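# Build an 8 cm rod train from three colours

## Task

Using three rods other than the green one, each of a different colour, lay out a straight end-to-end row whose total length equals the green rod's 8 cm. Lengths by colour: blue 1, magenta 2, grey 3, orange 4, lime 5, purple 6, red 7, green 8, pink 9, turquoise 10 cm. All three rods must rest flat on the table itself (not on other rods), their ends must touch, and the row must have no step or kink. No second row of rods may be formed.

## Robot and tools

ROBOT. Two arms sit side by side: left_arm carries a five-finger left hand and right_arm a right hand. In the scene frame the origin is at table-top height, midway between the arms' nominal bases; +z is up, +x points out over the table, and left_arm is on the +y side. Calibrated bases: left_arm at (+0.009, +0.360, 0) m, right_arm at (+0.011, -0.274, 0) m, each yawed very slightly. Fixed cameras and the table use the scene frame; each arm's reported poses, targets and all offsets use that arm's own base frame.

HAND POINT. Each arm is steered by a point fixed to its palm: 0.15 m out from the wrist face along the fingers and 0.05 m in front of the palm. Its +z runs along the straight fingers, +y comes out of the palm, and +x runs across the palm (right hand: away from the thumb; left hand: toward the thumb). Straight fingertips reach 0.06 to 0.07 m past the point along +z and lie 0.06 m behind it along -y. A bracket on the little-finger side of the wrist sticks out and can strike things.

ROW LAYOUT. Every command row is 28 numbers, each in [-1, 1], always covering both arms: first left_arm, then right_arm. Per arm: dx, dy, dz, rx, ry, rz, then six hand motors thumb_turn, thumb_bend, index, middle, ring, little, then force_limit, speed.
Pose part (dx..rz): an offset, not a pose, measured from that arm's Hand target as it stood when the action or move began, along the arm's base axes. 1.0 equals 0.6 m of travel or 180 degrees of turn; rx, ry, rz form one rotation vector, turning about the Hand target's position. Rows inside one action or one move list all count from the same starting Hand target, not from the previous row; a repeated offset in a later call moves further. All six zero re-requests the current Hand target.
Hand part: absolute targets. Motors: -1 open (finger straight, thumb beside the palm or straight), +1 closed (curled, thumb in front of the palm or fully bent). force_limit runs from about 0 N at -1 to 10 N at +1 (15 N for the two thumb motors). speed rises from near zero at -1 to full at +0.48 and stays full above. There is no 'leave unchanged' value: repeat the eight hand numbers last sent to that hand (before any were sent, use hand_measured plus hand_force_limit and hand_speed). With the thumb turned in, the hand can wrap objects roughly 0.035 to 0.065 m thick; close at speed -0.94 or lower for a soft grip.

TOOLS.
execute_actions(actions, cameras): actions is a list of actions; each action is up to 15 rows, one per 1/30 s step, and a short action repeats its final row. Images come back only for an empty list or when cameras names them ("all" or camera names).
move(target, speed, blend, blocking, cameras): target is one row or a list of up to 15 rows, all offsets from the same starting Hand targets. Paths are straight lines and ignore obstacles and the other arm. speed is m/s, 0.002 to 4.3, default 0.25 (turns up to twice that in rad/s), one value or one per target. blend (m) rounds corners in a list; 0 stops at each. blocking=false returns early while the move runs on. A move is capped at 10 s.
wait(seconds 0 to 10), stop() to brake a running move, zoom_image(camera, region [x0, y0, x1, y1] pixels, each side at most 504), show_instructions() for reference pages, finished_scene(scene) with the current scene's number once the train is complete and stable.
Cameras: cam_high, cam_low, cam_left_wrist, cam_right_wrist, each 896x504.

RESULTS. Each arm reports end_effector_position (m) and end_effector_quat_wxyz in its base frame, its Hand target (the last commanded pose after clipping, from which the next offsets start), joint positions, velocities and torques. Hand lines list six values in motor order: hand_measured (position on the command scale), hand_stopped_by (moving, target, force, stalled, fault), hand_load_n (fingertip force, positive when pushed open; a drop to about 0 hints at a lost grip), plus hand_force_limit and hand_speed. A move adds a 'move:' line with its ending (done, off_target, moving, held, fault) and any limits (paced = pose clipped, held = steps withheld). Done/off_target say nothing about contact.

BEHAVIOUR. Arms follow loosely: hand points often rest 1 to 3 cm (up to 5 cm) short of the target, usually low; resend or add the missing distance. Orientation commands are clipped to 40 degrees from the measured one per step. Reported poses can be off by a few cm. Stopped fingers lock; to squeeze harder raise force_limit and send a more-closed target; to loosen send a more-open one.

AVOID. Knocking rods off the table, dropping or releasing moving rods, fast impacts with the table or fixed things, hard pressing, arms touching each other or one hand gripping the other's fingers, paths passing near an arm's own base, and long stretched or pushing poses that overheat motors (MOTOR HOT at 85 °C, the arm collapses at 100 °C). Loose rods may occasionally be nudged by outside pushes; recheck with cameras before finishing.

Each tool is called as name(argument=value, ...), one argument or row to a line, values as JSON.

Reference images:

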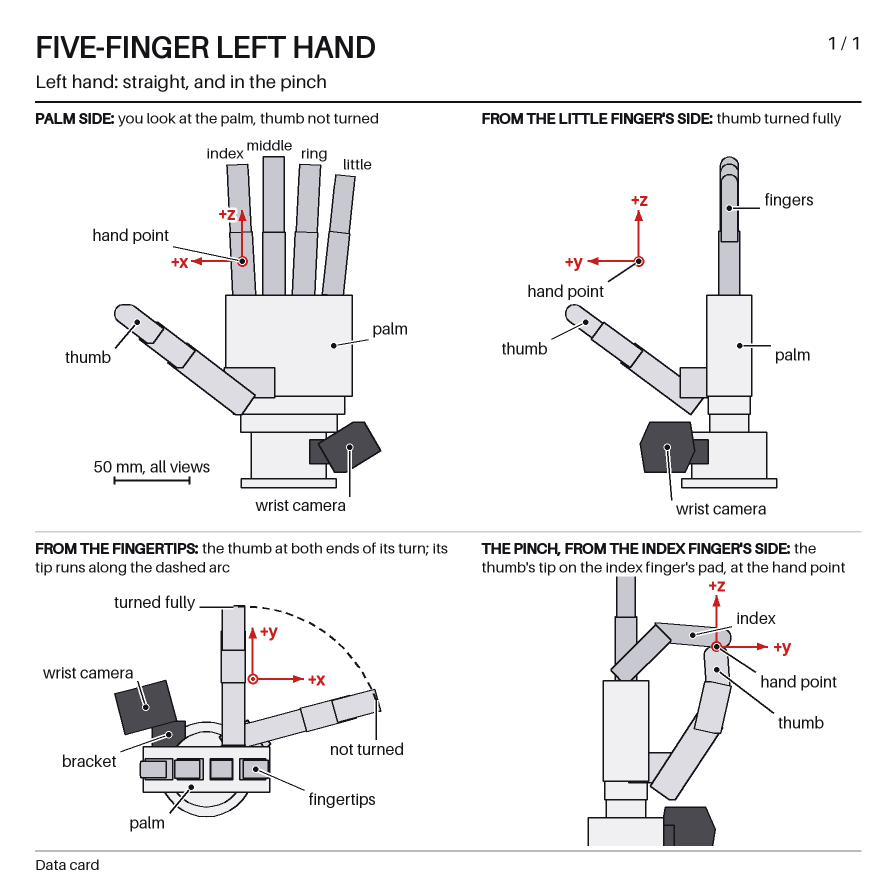

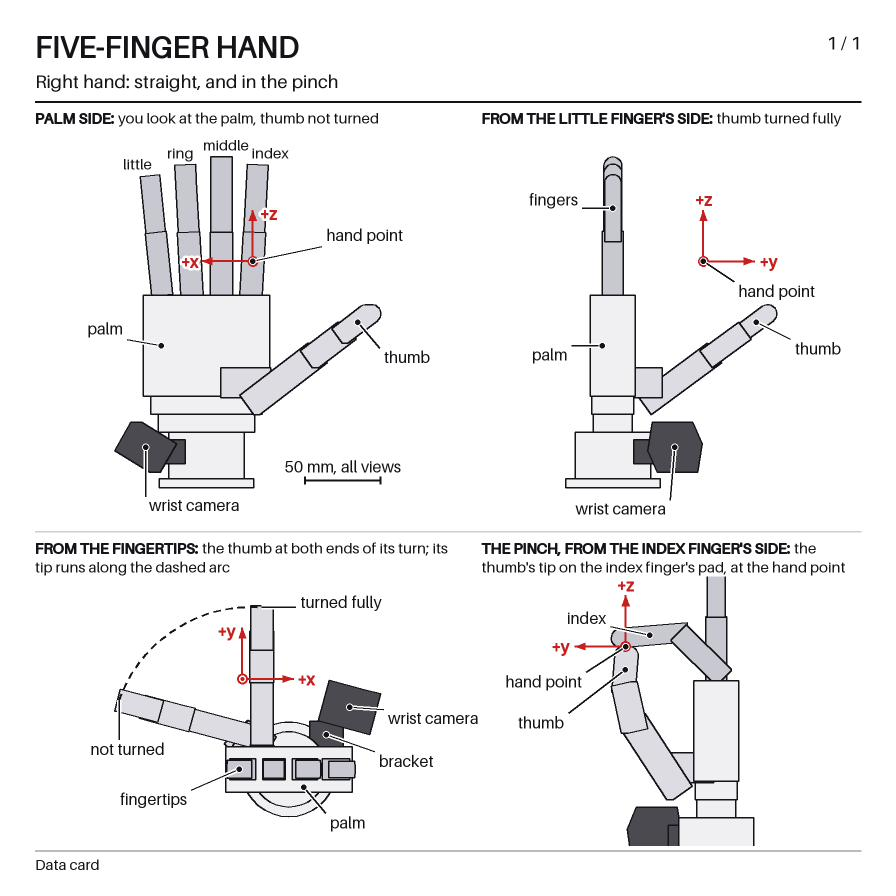

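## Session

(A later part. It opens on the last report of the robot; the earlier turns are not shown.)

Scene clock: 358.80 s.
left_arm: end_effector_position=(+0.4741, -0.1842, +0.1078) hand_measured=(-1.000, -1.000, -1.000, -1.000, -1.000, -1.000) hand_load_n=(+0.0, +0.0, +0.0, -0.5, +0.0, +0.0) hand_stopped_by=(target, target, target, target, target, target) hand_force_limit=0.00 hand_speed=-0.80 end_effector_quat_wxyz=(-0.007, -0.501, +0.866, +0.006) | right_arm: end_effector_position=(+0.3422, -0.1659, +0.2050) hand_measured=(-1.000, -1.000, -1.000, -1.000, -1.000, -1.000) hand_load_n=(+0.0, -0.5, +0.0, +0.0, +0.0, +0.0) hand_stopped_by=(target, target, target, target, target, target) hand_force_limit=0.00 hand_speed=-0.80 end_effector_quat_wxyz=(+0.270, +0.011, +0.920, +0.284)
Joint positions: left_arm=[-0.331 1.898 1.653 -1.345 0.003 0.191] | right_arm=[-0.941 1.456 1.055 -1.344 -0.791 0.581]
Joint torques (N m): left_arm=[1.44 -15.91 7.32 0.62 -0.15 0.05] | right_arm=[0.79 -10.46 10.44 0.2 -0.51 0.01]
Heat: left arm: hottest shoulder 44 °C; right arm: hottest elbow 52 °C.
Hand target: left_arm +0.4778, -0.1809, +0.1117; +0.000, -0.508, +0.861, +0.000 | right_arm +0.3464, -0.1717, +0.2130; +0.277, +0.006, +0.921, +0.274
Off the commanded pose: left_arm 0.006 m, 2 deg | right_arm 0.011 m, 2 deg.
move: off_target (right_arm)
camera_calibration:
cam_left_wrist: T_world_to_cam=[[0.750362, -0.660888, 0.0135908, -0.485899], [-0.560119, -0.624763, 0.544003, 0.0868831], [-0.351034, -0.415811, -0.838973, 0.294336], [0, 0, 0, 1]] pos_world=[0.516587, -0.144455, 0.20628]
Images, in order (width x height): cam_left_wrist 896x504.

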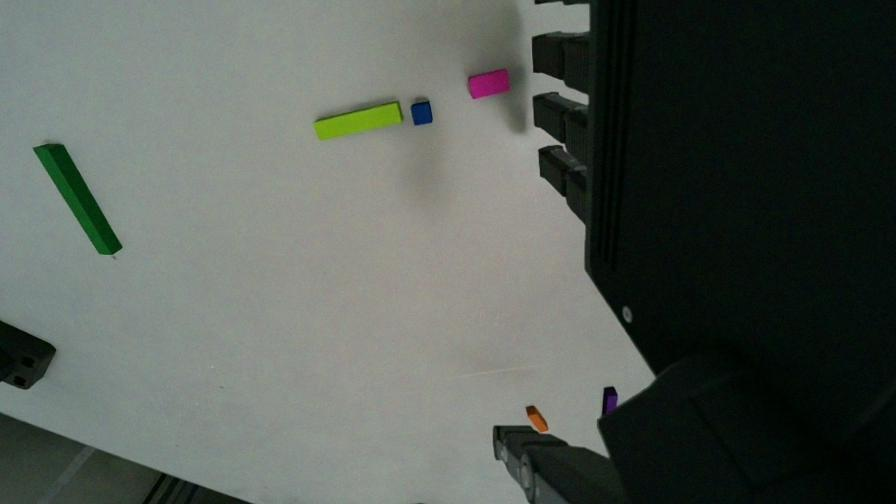

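move(
  target=[
    [0.0112,0.0232,0,0,0,0,-1,-1,-1,-1,-1,-1,0,-0.8,0,0,0,0,0,0,-1,-1,-1,-1,-1,-1,0,-0.8],
    [0.0112,0.0232,-0.0795,0,0,0,-1,-1,-1,-1,-1,-1,0,-0.8,0,0,0,0,0,0,-1,-1,-1,-1,-1,-1,0,-0.8],
  ],
  speed=0.12,
  cameras=["cam_left_wrist"],
)

zoom_image(
  camera="cam_left_wrist",
  region=[350, 0, 650, 240],
)

Scene clock: 373.37 s.
left_arm: end_effector_position=(+0.4831, -0.1694, +0.0765) hand_measured=(-1.000, -1.000, -1.000, -1.000, -1.000, -1.000) hand_load_n=(+0.0, +0.0, +0.0, +0.0, +0.0, +0.0) hand_stopped_by=(target, target, target, target, target, target) hand_force_limit=0.00 hand_speed=-0.80 end_effector_quat_wxyz=(+0.004, -0.510, +0.860, -0.006) | right_arm: end_effector_position=(+0.3422, -0.1659, +0.2050) hand_measured=(-1.000, -1.000, -1.000, -1.000, -1.000, -1.000) hand_load_n=(+0.0, +0.0, +0.0, +0.0, +0.0, +0.0) hand_stopped_by=(target, target, target, target, target, target) hand_force_limit=0.00 hand_speed=-0.80 end_effector_quat_wxyz=(+0.270, +0.011, +0.920, +0.284)
Joint positions: left_arm=[-0.3 1.906 1.586 -1.237 0.002 0.201] | right_arm=[-0.941 1.456 1.055 -1.344 -0.791 0.581]
Joint torques (N m): left_arm=[0.73 -13.39 7.05 0.72 -0.08 0.24] | right_arm=[0.62 -10.4 10.44 0.2 -0.51 0.02]
Motor temperatures (°C): left_arm=[33 43 42 27 27 27] | right_arm=[30 36 53 31 31 28]
Heat: left arm: hottest shoulder 43 °C; right arm: hottest elbow 53 °C.
Hand target: left_arm +0.4846, -0.1671, +0.0640; +0.000, -0.508, +0.861, +0.000 | right_arm +0.3464, -0.1717, +0.2130; +0.277, +0.006, +0.921, +0.274
Off the commanded pose: left_arm 0.013 m, 1 deg | right_arm 0.011 m, 2 deg.
move: off_target (left_arm, right_arm)
camera_calibration:
cam_left_wrist: T_world_to_cam=[[0.763213, -0.64471, 0.0430793, -0.488145], [-0.563692, -0.631748, 0.532114, 0.119614], [-0.315844, -0.4304, -0.845576, 0.258407], [0, 0, 0, 1]] pos_world=[0.5216, -0.127928, 0.175883]
Images, in order (width x height): cam_left_wrist 896x504.

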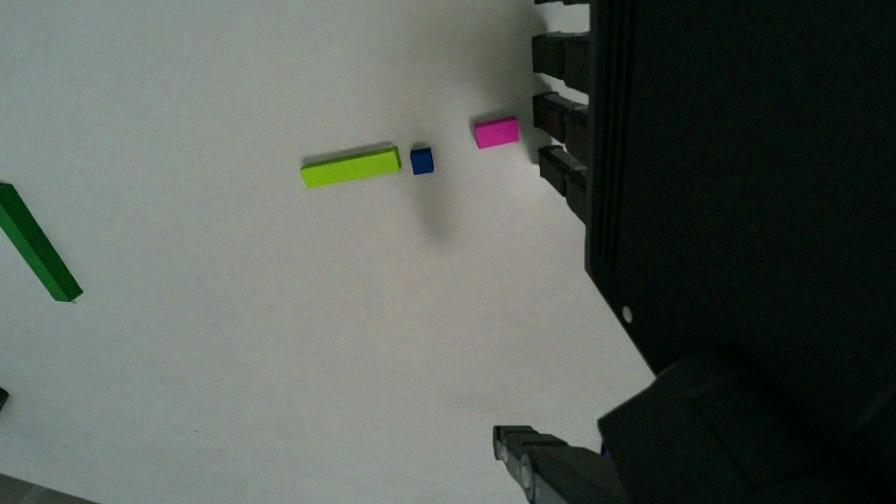

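Scaled by 1.680 from the camera's 896x504 image, which has a finer 1280x720 frame.

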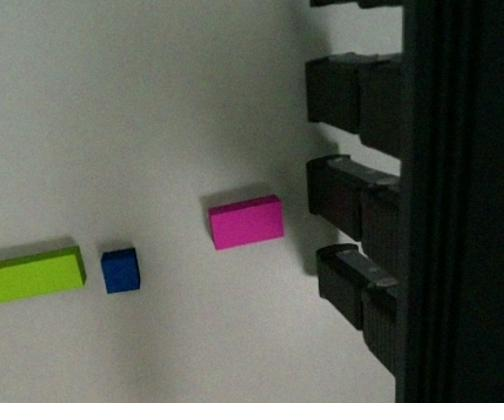

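move(
  target=[-0.057,0.0252,-0.0033,0,0,0,-1,-1,-1,-1,-1,-1,0,-0.8,0,0,0,0,0,0,-1,-1,-1,-1,-1,-1,0,-0.8],
  speed=0.05,
  cameras=["cam_left_wrist"],
)

zoom_image(
  camera="cam_left_wrist",
  region=[350, 0, 650, 240],
)

Scene clock: 381.03 s.
left_arm: end_effector_position=(+0.4579, -0.1597, +0.0744) hand_measured=(-1.000, -1.000, -1.000, -1.000, -1.000, -1.000) hand_load_n=(+0.0, +0.0, +0.0, +0.5, +0.0, +0.0) hand_stopped_by=(target, target, target, target, target, target) hand_force_limit=0.00 hand_speed=-0.80 end_effector_quat_wxyz=(+0.011, -0.509, +0.861, -0.014) | right_arm: end_effector_position=(+0.3422, -0.1659, +0.2050) hand_measured=(-1.000, -1.000, -1.000, -1.000, -1.000, -1.000) hand_load_n=(+0.0, +0.0, +0.0, +0.0, +0.0, +0.0) hand_stopped_by=(target, target, target, target, target, target) hand_force_limit=0.00 hand_speed=-0.80 end_effector_quat_wxyz=(+0.270, +0.011, +0.920, +0.284)
Joint positions: left_arm=[-0.297 1.826 1.465 -1.174 0.002 0.206] | right_arm=[-0.941 1.456 1.055 -1.344 -0.791 0.581]
Joint torques (N m): left_arm=[1.32 -13.1 5.65 0.32 -0.07 0.25] | right_arm=[0.73 -10.46 10.43 0.21 -0.51 0]
Heat: left arm: hottest shoulder 43 °C; right arm: hottest elbow 53 °C.
Hand target: left_arm +0.4504, -0.1518, +0.0620; +0.000, -0.508, +0.861, +0.000 | right_arm +0.3464, -0.1717, +0.2130; +0.277, +0.006, +0.921, +0.274
Off the commanded pose: left_arm 0.016 m, 2 deg | right_arm 0.011 m, 2 deg.
move: off_target (left_arm, right_arm)
camera_calibration:
cam_left_wrist: T_world_to_cam=[[0.76058, -0.646174, 0.063063, -0.463138], [-0.576216, -0.62708, 0.524163, 0.119748], [-0.299155, -0.435005, -0.84928, 0.24473], [0, 0, 0, 1]] pos_world=[0.494467, -0.117718, 0.174284]
Images, in order (width x height): cam_left_wrist 896x504.

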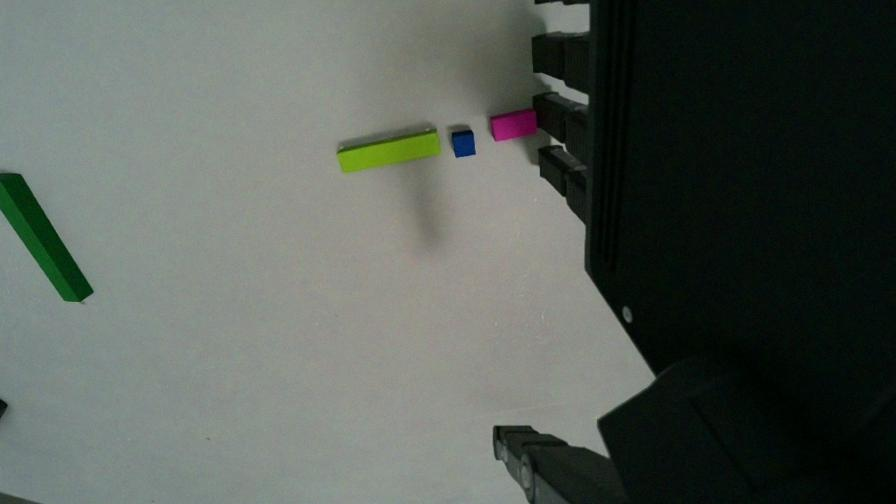

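Scaled by 1.680 from the camera's 896x504 image, which has a finer 1280x720 frame.

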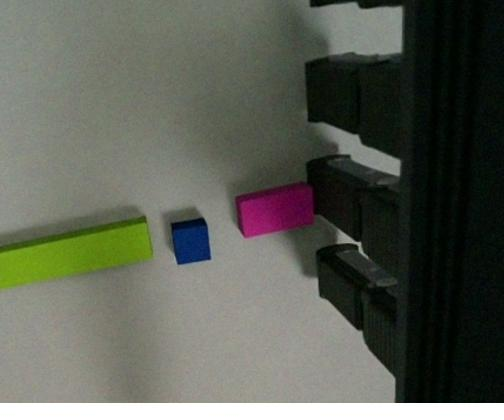

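move(
  target=[-0.0102,0.0056,0,0,0,0,-1,-1,-1,-1,-1,-1,0,-0.8,0,0,0,0,0,0,-1,-1,-1,-1,-1,-1,0,-0.8],
  speed=0.05,
  cameras=["cam_left_wrist"],
)

zoom_image(
  camera="cam_left_wrist",
  region=[350, 0, 650, 240],
)

Scene clock: 384.90 s.
left_arm: end_effector_position=(+0.4526, -0.1573, +0.0742) hand_measured=(-1.000, -1.000, -1.000, -1.000, -1.000, -1.000) hand_load_n=(+0.0, +0.0, +0.0, +0.5, +0.0, +0.0) hand_stopped_by=(target, target, target, target, target, target) hand_force_limit=0.00 hand_speed=-0.80 end_effector_quat_wxyz=(+0.012, -0.508, +0.861, -0.014) | right_arm: end_effector_position=(+0.3422, -0.1659, +0.2050) hand_measured=(-1.000, -1.000, -1.000, -1.000, -1.000, -1.000) hand_load_n=(+0.0, +0.0, +0.0, +0.0, +0.0, +0.0) hand_stopped_by=(target, target, target, target, target, target) hand_force_limit=0.00 hand_speed=-0.80 end_effector_quat_wxyz=(+0.270, +0.011, +0.920, +0.284)
Joint positions: left_arm=[-0.296 1.811 1.442 -1.165 0.002 0.209] | right_arm=[-0.941 1.456 1.055 -1.344 -0.791 0.581]
Joint torques (N m): left_arm=[1.44 -12.75 5.59 0.16 -0.05 0.25] | right_arm=[0.73 -10.4 10.43 0.23 -0.51 0.01]
Heat: left arm: hottest shoulder 44 °C; right arm: hottest elbow 53 °C.
Hand target: left_arm +0.4442, -0.1484, +0.0620; +0.000, -0.508, +0.861, +0.000 | right_arm +0.3464, -0.1717, +0.2130; +0.277, +0.006, +0.921, +0.274
Off the commanded pose: left_arm 0.017 m, 2 deg | right_arm 0.011 m, 2 deg.
move: off_target (left_arm, right_arm)
camera_calibration:
cam_left_wrist: T_world_to_cam=[[0.759504, -0.647269, 0.0647789, -0.45729], [-0.578104, -0.625962, 0.523419, 0.11937], [-0.298244, -0.434988, -0.84961, 0.243573], [0, 0, 0, 1]] pos_world=[0.488966, -0.115317, 0.174084]
Images, in order (width x height): cam_left_wrist 896x504.

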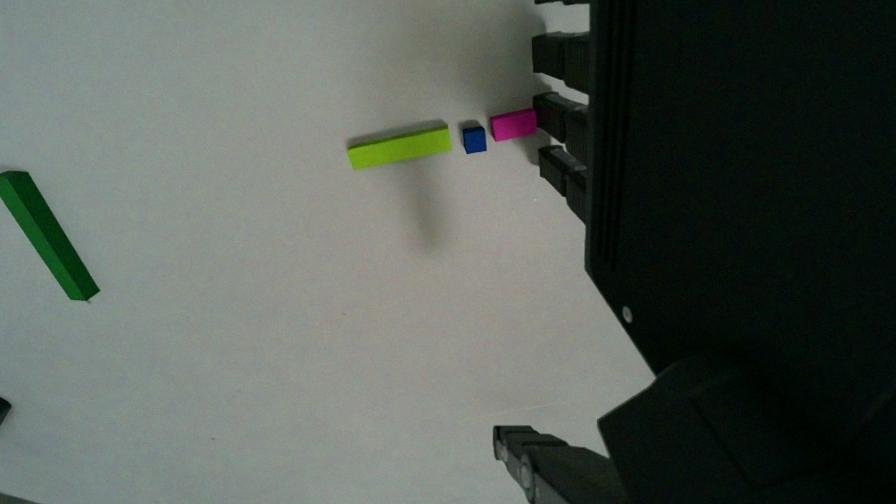

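Scaled by 1.680 from the camera's 896x504 image, which has a finer 1280x720 frame.

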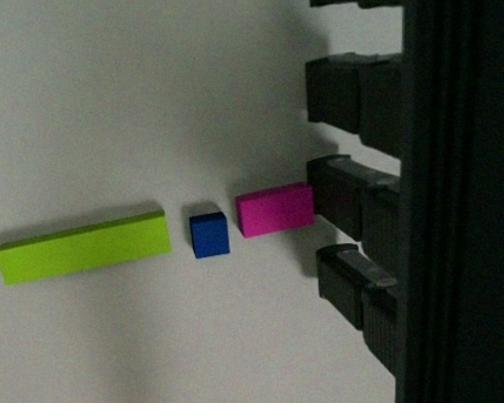

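move(
  target=[
    [0,0,0.0833,0,0,0,-1,-1,-1,-1,-1,-1,0,-0.8,0,0,0,0,0,0,-1,-1,-1,-1,-1,-1,0,-0.8],
    [0.0672,0.071,0.0833,0,0,-0.5056,-1,-1,-1,-1,-1,-1,0,-0.8,0,0,0,0,0,0,-1,-1,-1,-1,-1,-1,0,-0.8],
  ],
  speed=0.25,
  blend=[0.01,0],
  cameras=["cam_left_wrist"],
)

zoom_image(
  camera="cam_left_wrist",
  region=[350, 0, 650, 240],
)

Scene clock: 398.30 s.
left_arm: end_effector_position=(+0.4825, -0.1032, +0.1081) hand_measured=(-1.000, -1.000, -1.000, -1.000, -1.000, -1.000) hand_load_n=(+0.0, +0.0, +0.0, +0.0, +0.0, +0.0) hand_stopped_by=(target, target, target, target, target, target) hand_force_limit=0.00 hand_speed=-0.80 end_effector_quat_wxyz=(-0.009, +0.252, +0.968, +0.000) | right_arm: end_effector_position=(+0.3422, -0.1659, +0.2050) hand_measured=(-1.000, -1.000, -1.000, -1.000, -1.000, -1.000) hand_load_n=(+0.0, +0.0, +0.0, +0.0, +0.0, +0.0) hand_stopped_by=(target, target, target, target, target, target) hand_force_limit=0.00 hand_speed=-0.80 end_effector_quat_wxyz=(+0.270, +0.011, +0.920, +0.284)
Joint positions: left_arm=[-0.341 1.735 1.423 -1.277 0.001 1.74] | right_arm=[-0.941 1.456 1.055 -1.344 -0.791 0.581]
Joint torques (N m): left_arm=[0.38 -13.86 7.13 0.55 -0.04 0.23] | right_arm=[0.62 -10.34 10.45 0.2 -0.51 0.01]
Heat: left arm: hottest shoulder 44 °C; right arm: hottest elbow 53 °C.
Hand target: left_arm +0.4846, -0.1059, +0.1120; +0.001, +0.259, +0.966, +0.000 | right_arm +0.3464, -0.1717, +0.2130; +0.277, +0.006, +0.921, +0.274
Off the commanded pose: left_arm 0.005 m, 1 deg | right_arm 0.011 m, 2 deg.
move: off_target (right_arm)
camera_calibration:
cam_left_wrist: T_world_to_cam=[[-0.650823, -0.758315, 0.0372507, 0.224854], [-0.620898, 0.559839, 0.548694, 0.293086], [-0.436938, 0.333974, -0.835193, 0.449655], [0, 0, 0, 1]] pos_world=[0.524788, -0.143744, 0.206358]
Images, in order (width x height): cam_left_wrist 896x504.

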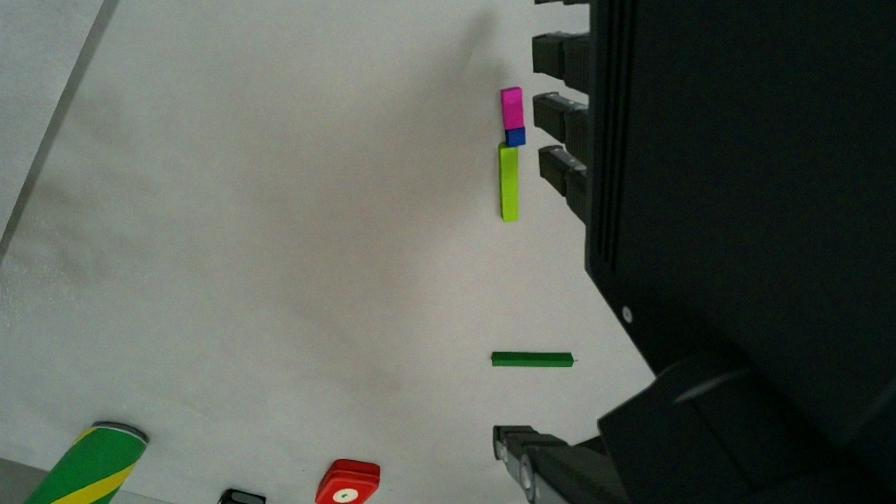

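Scaled by 1.680 from the camera's 896x504 image, which has a finer 1280x720 frame.

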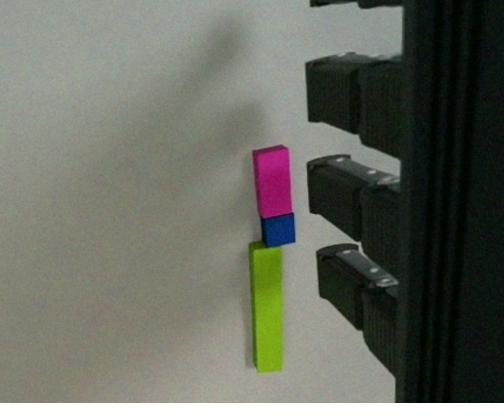

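move(
  target=[
    [-0.0452,-0.0085,0,0,0,0,-1,-1,-1,-1,-1,-1,0,-0.8,0,0,0,0,0,0,-1,-1,-1,-1,-1,-1,0,-0.8],
    [-0.0452,-0.0085,-0.08,0,0,0,-1,-1,-1,-1,-1,-1,0,-0.8,0,0,0,0,0,0,-1,-1,-1,-1,-1,-1,0,-0.8],
  ],
  speed=0.12,
  cameras=["cam_left_wrist"],
)

zoom_image(
  camera="cam_left_wrist",
  region=[350, 0, 650, 240],
)

Scene clock: 408.97 s.
left_arm: end_effector_position=(+0.4580, -0.1088, +0.0758) hand_measured=(-1.000, -1.000, -1.000, -1.000, -1.000, -1.000) hand_load_n=(+0.0, +0.0, +0.0, +0.0, +0.0, +0.0) hand_stopped_by=(target, target, target, target, target, target) hand_force_limit=0.00 hand_speed=-0.80 end_effector_quat_wxyz=(+0.007, +0.260, +0.966, -0.001) | right_arm: end_effector_position=(+0.3422, -0.1659, +0.2050) hand_measured=(-1.000, -1.000, -1.000, -1.000, -1.000, -1.000) hand_load_n=(+0.0, +0.0, +0.0, +0.0, +0.0, +0.0) hand_stopped_by=(target, target, target, target, target, target) hand_force_limit=0.00 hand_speed=-0.80 end_effector_quat_wxyz=(+0.270, +0.011, +0.920, +0.284)
Joint positions: left_arm=[-0.369 1.69 1.274 -1.141 0.001 1.728] | right_arm=[-0.941 1.456 1.055 -1.344 -0.791 0.581]
Joint torques (N m): left_arm=[0.38 -9.93 6.82 0.84 -0.02 0.08] | right_arm=[0.73 -10.4 10.44 0.21 -0.51 0.01]
Heat: left arm: hottest shoulder 43 °C; right arm: hottest elbow 53 °C.
Hand target: left_arm +0.4575, -0.1109, +0.0641; +0.001, +0.258, +0.966, +0.000 | right_arm +0.3464, -0.1717, +0.2130; +0.277, +0.006, +0.921, +0.274
Off the commanded pose: left_arm 0.012 m, 1 deg | right_arm 0.011 m, 2 deg.
move: off_target (left_arm, right_arm)
camera_calibration:
cam_left_wrist: T_world_to_cam=[[-0.66384, -0.747425, 0.0259288, 0.213808], [-0.627867, 0.575818, 0.523657, 0.305503], [-0.406325, 0.331344, -0.851535, 0.400606], [0, 0, 0, 1]] pos_world=[0.496525, -0.148847, 0.175608]
Images, in order (width x height): cam_left_wrist 896x504.

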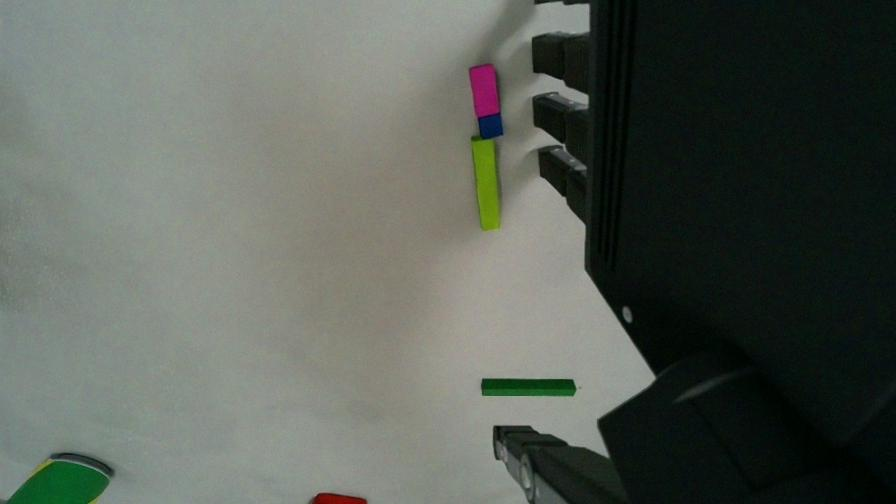

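Scaled by 1.680 from the camera's 896x504 image, which has a finer 1280x720 frame.

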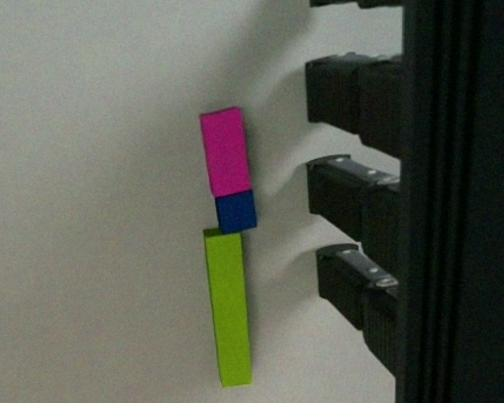

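move(
  target=[0.0415,0.0557,-0.0035,0,0,-0.011,-1,-1,-1,-1,-1,-1,0,-0.8,0,0,0,0,0,0,-1,-1,-1,-1,-1,-1,0,-0.8],
  speed=0.05,
  cameras=["cam_left_wrist"],
)

zoom_image(
  camera="cam_left_wrist",
  region=[350, 0, 650, 240],
)

Scene clock: 417.43 s.
left_arm: end_effector_position=(+0.4699, -0.0886, +0.0746) hand_measured=(-1.000, -1.000, -1.000, -1.000, -1.000, -1.000) hand_load_n=(+0.0, +0.0, +0.0, +0.5, +0.0, -0.5) hand_stopped_by=(target, target, target, target, target, target) hand_force_limit=0.00 hand_speed=-0.80 end_effector_quat_wxyz=(+0.007, +0.280, +0.960, -0.008) | right_arm: end_effector_position=(+0.3422, -0.1659, +0.2050) hand_measured=(-1.000, -1.000, -1.000, -1.000, -1.000, -1.000) hand_load_n=(+0.0, +0.0, +0.0, +0.0, +0.0, +0.0) hand_stopped_by=(target, target, target, target, target, target) hand_force_limit=0.00 hand_speed=-0.80 end_effector_quat_wxyz=(+0.270, +0.011, +0.920, +0.284)
Joint positions: left_arm=[-0.318 1.693 1.278 -1.141 0.015 1.822] | right_arm=[-0.941 1.456 1.055 -1.344 -0.791 0.581]
Joint torques (N m): left_arm=[2.43 -8.23 8.79 0.68 -0.61 0.2] | right_arm=[0.67 -10.4 10.44 0.21 -0.51 0.01]
Heat: left arm: hottest shoulder 44 °C; right arm: hottest elbow 53 °C.
Hand target: left_arm +0.4825, -0.0776, +0.0620; +0.001, +0.275, +0.961, +0.000 | right_arm +0.3464, -0.1717, +0.2130; +0.277, +0.006, +0.921, +0.274
Off the commanded pose: left_arm 0.021 m, 1 deg | right_arm 0.011 m, 2 deg.
move: off_target (left_arm, right_arm)
camera_calibration:
cam_left_wrist: T_world_to_cam=[[-0.695182, -0.717872, 0.037173, 0.253291], [-0.600762, 0.608614, 0.518338, 0.292612], [-0.394724, 0.338007, -0.854368, 0.39327], [0, 0, 0, 1]] pos_world=[0.507107, -0.129186, 0.17491]
Images, in order (width x height): cam_left_wrist 896x504.

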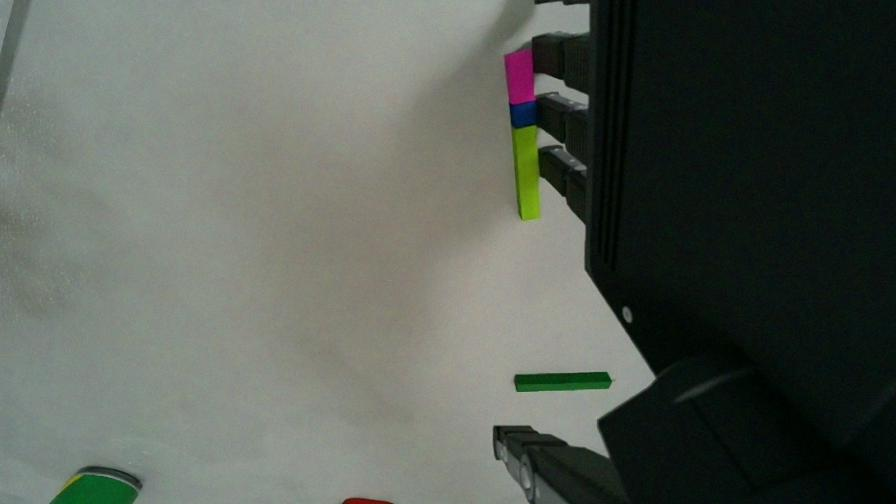

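Scaled by 1.680 from the camera's 896x504 image, which has a finer 1280x720 frame.

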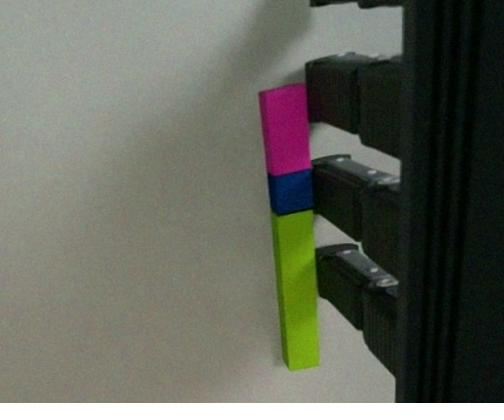

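zoom_image(
  camera="cam_left_wrist",
  region=[480, 30, 580, 130],
)

zoom_image(
  camera="cam_left_wrist",
  region=[480, 80, 580, 230],
)

Scaled by 5.040 from the camera's 896x504 image, which has a finer 1280x720 frame.

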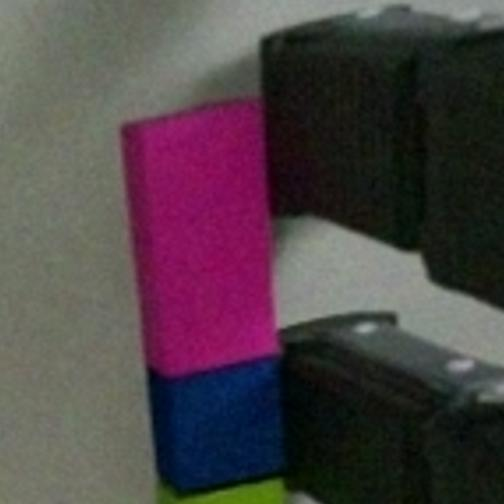

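Scaled by 3.360 from the camera's 896x504 image, which has a finer 1280x720 frame.

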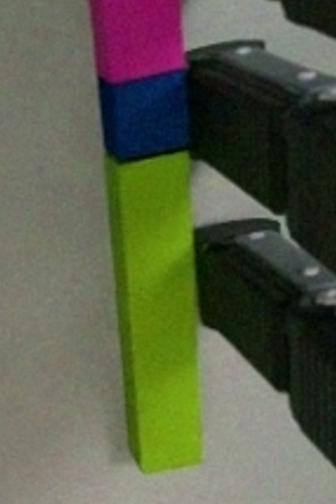

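move(
  target=[
    [-0.0433,-0.0535,0.005,0,0,0,-1,-1,-1,-1,-1,-1,0,-0.8,0,0,0,0,0,0,-1,-1,-1,-1,-1,-1,0,-0.8],
    [-0.06,-0.08,0.083,0,0,0,-1,-1,-1,-1,-1,-1,0,-0.8,0,0,0,0,0,0,-1,-1,-1,-1,-1,-1,0,-0.8],
    [-0.0832,-0.13,0.083,0,0,0.5,-1,-1,-1,-1,-1,-1,0,-0.8,0,0,0,0,0,0,-1,-1,-1,-1,-1,-1,0,-0.8],
  ],
  speed=[0.05,0.2,0.25],
  blend=[0.002,0.01,0],
  cameras=["cam_left_wrist"],
)

zoom_image(
  camera="cam_left_wrist",
  region=[350, 0, 650, 240],
)

Scene clock: 434.30 s.
left_arm: end_effector_position=(+0.4220, -0.1549, +0.1065) hand_measured=(-1.000, -1.000, -1.000, -1.000, -1.000, -1.000) hand_load_n=(+0.0, +0.0, +0.0, +0.0, +0.0, +0.0) hand_stopped_by=(target, target, target, target, target, target) hand_force_limit=0.00 hand_speed=-0.80 end_effector_quat_wxyz=(-0.004, -0.478, +0.878, +0.004) | right_arm: end_effector_position=(+0.3422, -0.1659, +0.2050) hand_measured=(-1.000, -1.000, -1.000, -1.000, -1.000, -1.000) hand_load_n=(+0.0, +0.0, +0.0, +0.0, +0.0, +0.0) hand_stopped_by=(target, target, target, target, target, target) hand_force_limit=0.00 hand_speed=-0.80 end_effector_quat_wxyz=(+0.270, +0.011, +0.920, +0.284)
Joint positions: left_arm=[-0.318 1.746 1.433 -1.269 -0.001 0.255] | right_arm=[-0.941 1.456 1.055 -1.344 -0.791 0.581]
Joint torques (N m): left_arm=[0.91 -12.04 10.09 -0.2 0 0.05] | right_arm=[0.73 -10.4 10.4 0.24 -0.51 0.01]
Heat: left arm: hottest shoulder 43 °C; right arm: hottest elbow 53 °C.
Hand target: left_arm +0.4324, -0.1556, +0.1118; +0.000, -0.485, +0.874, +0.001 | right_arm +0.3464, -0.1717, +0.2130; +0.277, +0.006, +0.921, +0.274
Off the commanded pose: left_arm 0.012 m, 1 deg | right_arm 0.011 m, 2 deg.
move: off_target (left_arm, right_arm)
camera_calibration:
cam_left_wrist: T_world_to_cam=[[0.71573, -0.698096, 0.019825, -0.419221], [-0.595756, -0.5955, 0.538938, 0.0968111], [-0.364424, -0.397545, -0.842112, 0.295862], [0, 0, 0, 1]] pos_world=[0.465544, -0.117387, 0.205285]
Images, in order (width x height): cam_left_wrist 896x504.

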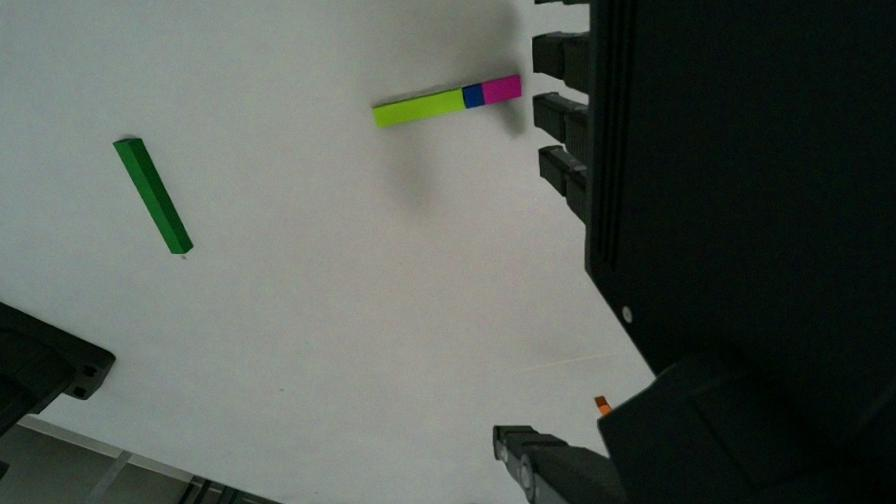

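Scaled by 1.680 from the camera's 896x504 image, which has a finer 1280x720 frame.

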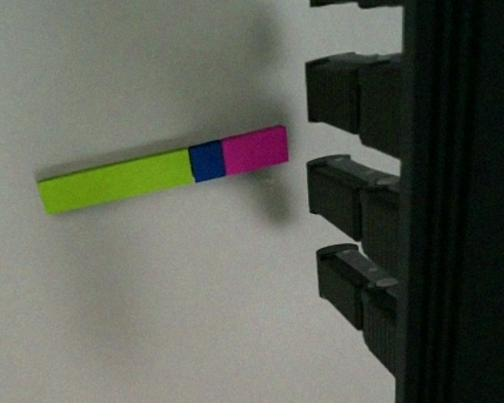

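zoom_image(
  camera="cam_left_wrist",
  region=[430, 60, 530, 120],
)

zoom_image(
  camera="cam_left_wrist",
  region=[360, 60, 460, 140],
)

Scaled by 5.040 from the camera's 896x504 image, which has a finer 1280x720 frame.

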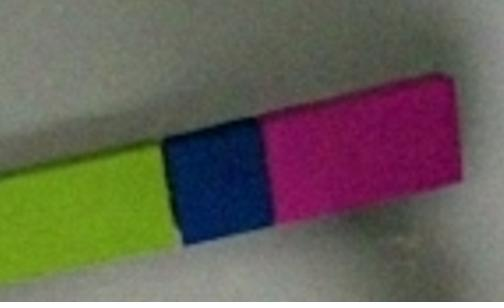

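Scaled by 5.040 from the camera's 896x504 image, which has a finer 1280x720 frame.

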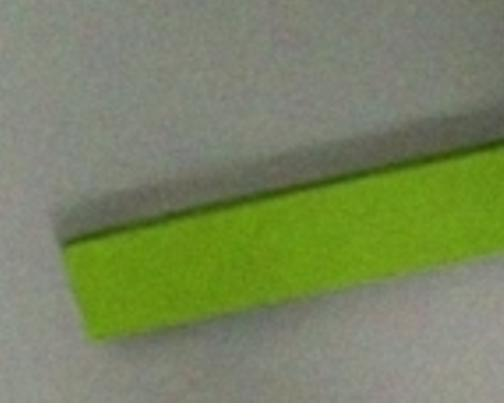

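move(
  target=[
    [0.0277,0.003,0,0,0,0,-1,-1,-1,-1,-1,-1,0,-0.8,0,0,0,0,0,0,-1,-1,-1,-1,-1,-1,0,-0.8],
    [0.0277,0.003,-0.0797,0,0,0,-1,-1,-1,-1,-1,-1,0,-0.8,0,0,0,0,0,0,-1,-1,-1,-1,-1,-1,0,-0.8],
  ],
  speed=0.12,
  cameras=["cam_left_wrist"],
)

zoom_image(
  camera="cam_left_wrist",
  region=[350, 0, 650, 240],
)

Scene clock: 443.27 s.
left_arm: end_effector_position=(+0.4485, -0.1574, +0.0758) hand_measured=(-1.000, -1.000, -1.000, -1.000, -1.000, -1.000) hand_load_n=(+0.0, +0.0, +0.0, +0.0, +0.0, +0.0) hand_stopped_by=(target, target, target, target, target, target) hand_force_limit=0.00 hand_speed=-0.80 end_effector_quat_wxyz=(+0.006, -0.484, +0.875, -0.006) | right_arm: end_effector_position=(+0.3422, -0.1659, +0.2050) hand_measured=(-1.000, -1.000, -1.000, -1.000, -1.000, -1.000) hand_load_n=(+0.0, +0.0, +0.0, +0.0, +0.0, +0.0) hand_stopped_by=(target, target, target, target, target, target) hand_force_limit=0.00 hand_speed=-0.80 end_effector_quat_wxyz=(+0.270, +0.011, +0.920, +0.284)
Joint positions: left_arm=[-0.306 1.816 1.451 -1.189 -0.001 0.254] | right_arm=[-0.941 1.456 1.055 -1.344 -0.791 0.581]
Joint torques (N m): left_arm=[0.97 -12.16 7.01 0.49 0.03 0.19] | right_arm=[0.73 -10.52 10.43 0.2 -0.51 0.01]
Heat: left arm: hottest elbow 44 °C; right arm: hottest elbow 53 °C.
Hand target: left_arm +0.4491, -0.1538, +0.0639; +0.000, -0.485, +0.874, +0.001 | right_arm +0.3464, -0.1717, +0.2130; +0.277, +0.006, +0.921, +0.274
Off the commanded pose: left_arm 0.012 m, 1 deg | right_arm 0.011 m, 2 deg.
move: off_target (left_arm, right_arm)
camera_calibration:
cam_left_wrist: T_world_to_cam=[[0.724072, -0.68822, 0.0455272, -0.4435], [-0.602321, -0.598776, 0.527899, 0.130887], [-0.33605, -0.409659, -0.848086, 0.264587], [0, 0, 0, 1]] pos_world=[0.488876, -0.118463, 0.175489]
Images, in order (width x height): cam_left_wrist 896x504.

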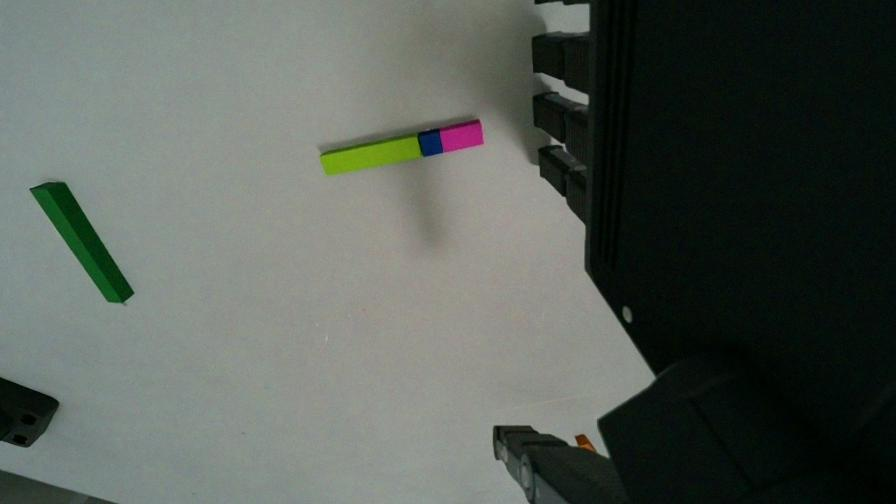

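Scaled by 1.680 from the camera's 896x504 image, which has a finer 1280x720 frame.

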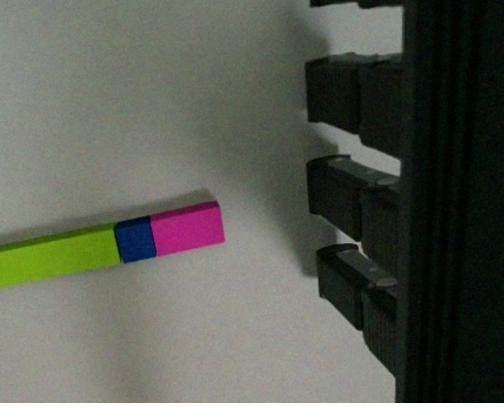

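move(
  target=[-0.0532,0.031,-0.0032,0,0,0,-1,-1,-1,-1,-1,-1,0,-0.8,0,0,0,0,0,0,-1,-1,-1,-1,-1,-1,0,-0.8],
  speed=0.05,
  cameras=["cam_left_wrist"],
)

zoom_image(
  camera="cam_left_wrist",
  region=[350, 0, 650, 240],
)

Scene clock: 449.40 s.
left_arm: end_effector_position=(+0.4250, -0.1436, +0.0741) hand_measured=(-1.000, -1.000, -1.000, -1.000, -1.000, -1.000) hand_load_n=(+0.0, +0.0, +0.0, +0.5, +0.0, +0.0) hand_stopped_by=(target, target, target, target, target, target) hand_force_limit=0.00 hand_speed=-0.80 end_effector_quat_wxyz=(+0.012, -0.485, +0.874, -0.012) | right_arm: end_effector_position=(+0.3422, -0.1659, +0.2050) hand_measured=(-1.000, -1.000, -1.000, -1.000, -1.000, -1.000) hand_load_n=(+0.0, +0.0, +0.0, +0.0, +0.0, +0.0) hand_stopped_by=(target, target, target, target, target, target) hand_force_limit=0.00 hand_speed=-0.80 end_effector_quat_wxyz=(+0.270, +0.011, +0.920, +0.284)
Joint positions: left_arm=[-0.294 1.741 1.344 -1.139 0 0.264] | right_arm=[-0.941 1.456 1.055 -1.344 -0.791 0.581]
Joint torques (N m): left_arm=[1.49 -11.52 5.63 0.23 0 0.22] | right_arm=[0.67 -10.4 10.41 0.21 -0.5 0.01]
Heat: left arm: hottest shoulder 44 °C; right arm: hottest elbow 54 °C.
Hand target: left_arm +0.4172, -0.1351, +0.0621; +0.000, -0.485, +0.874, +0.001 | right_arm +0.3464, -0.1717, +0.2130; +0.277, +0.006, +0.921, +0.274
Off the commanded pose: left_arm 0.017 m, 2 deg | right_arm 0.011 m, 2 deg.
move: off_target (left_arm, right_arm)
camera_calibration:
cam_left_wrist: T_world_to_cam=[[0.724508, -0.68654, 0.0612437, -0.418018], [-0.609923, -0.597183, 0.520928, 0.129908], [-0.321064, -0.414771, -0.851401, 0.254008], [0, 0, 0, 1]] pos_world=[0.463644, -0.104052, 0.174191]
Images, in order (width x height): cam_left_wrist 896x504.

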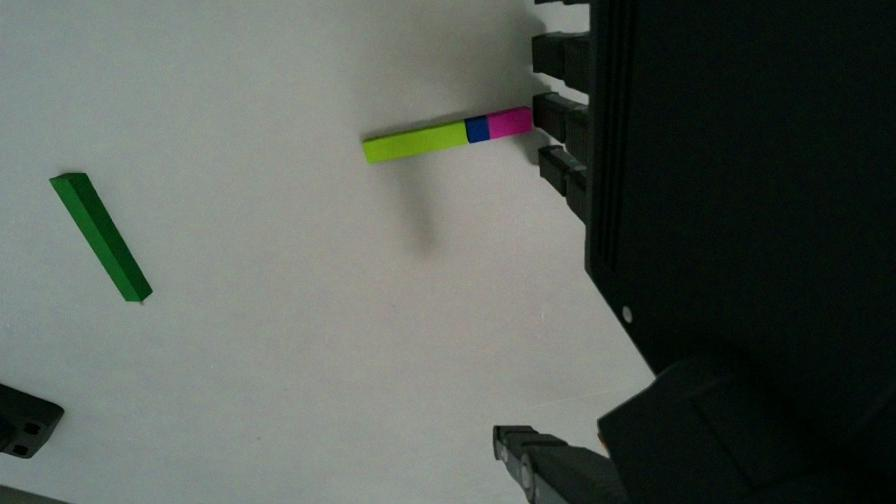

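Scaled by 1.680 from the camera's 896x504 image, which has a finer 1280x720 frame.

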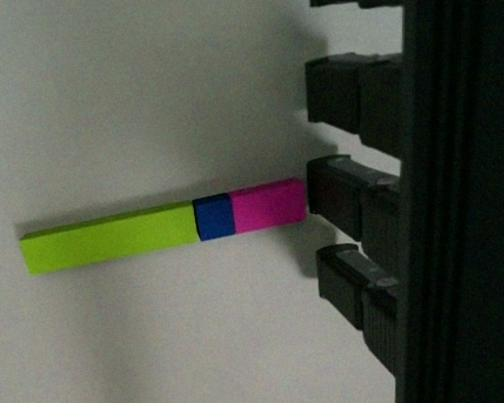

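move(
  target=[-0.0112,0.0072,0,0,0,0,-1,-1,-1,-1,-1,-1,0,-0.8,0,0,0,0,0,0,-1,-1,-1,-1,-1,-1,0,-0.8],
  speed=0.05,
  cameras=["cam_left_wrist"],
)

zoom_image(
  camera="cam_left_wrist",
  region=[440, 70, 540, 150],
)

Scene clock: 452.43 s.
left_arm: end_effector_position=(+0.4192, -0.1399, +0.0737) hand_measured=(-1.000, -1.000, -1.000, -1.000, -1.000, -1.000) hand_load_n=(+0.0, -0.5, +0.0, +0.5, +0.0, +0.0) hand_stopped_by=(target, target, target, target, target, target) hand_force_limit=0.00 hand_speed=-0.80 end_effector_quat_wxyz=(+0.013, -0.485, +0.875, -0.013) | right_arm: end_effector_position=(+0.3422, -0.1659, +0.2050) hand_measured=(-1.000, -1.000, -1.000, -1.000, -1.000, -1.000) hand_load_n=(+0.0, +0.0, +0.0, +0.0, +0.0, +0.0) hand_stopped_by=(target, target, target, target, target, target) hand_force_limit=0.00 hand_speed=-0.80 end_effector_quat_wxyz=(+0.270, +0.011, +0.920, +0.284)
Joint positions: left_arm=[-0.29 1.724 1.32 -1.13 0 0.269] | right_arm=[-0.941 1.456 1.055 -1.344 -0.791 0.581]
Joint torques (N m): left_arm=[1.49 -11.28 5.52 0.2 -0.01 0.21] | right_arm=[0.73 -10.4 10.44 0.23 -0.51 0.01]
Heat: left arm: hottest shoulder 44 °C; right arm: hottest elbow 54 °C.
Hand target: left_arm +0.4105, -0.1308, +0.0619; +0.000, -0.485, +0.874, +0.001 | right_arm +0.3464, -0.1717, +0.2130; +0.277, +0.006, +0.921, +0.274
Off the commanded pose: left_arm 0.017 m, 2 deg | right_arm 0.011 m, 2 deg.
move: off_target (left_arm, right_arm)
camera_calibration:
cam_left_wrist: T_world_to_cam=[[0.723587, -0.687362, 0.0628907, -0.411131], [-0.611599, -0.596251, 0.52003, 0.129691], [-0.31995, -0.414751, -0.851829, 0.252959], [0, 0, 0, 1]] pos_world=[0.457742, -0.100352, 0.173891]
Images, in order (width x height): cam_left_wrist 896x504.

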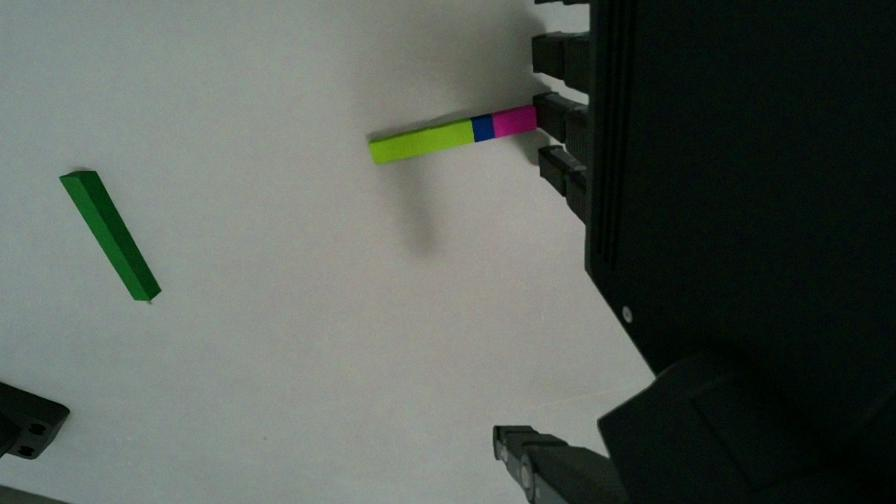

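Scaled by 5.040 from the camera's 896x504 image, which has a finer 1280x720 frame.

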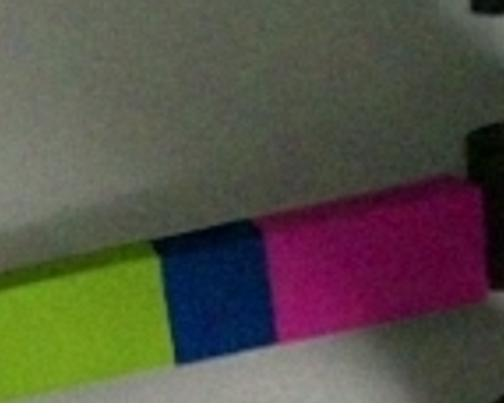

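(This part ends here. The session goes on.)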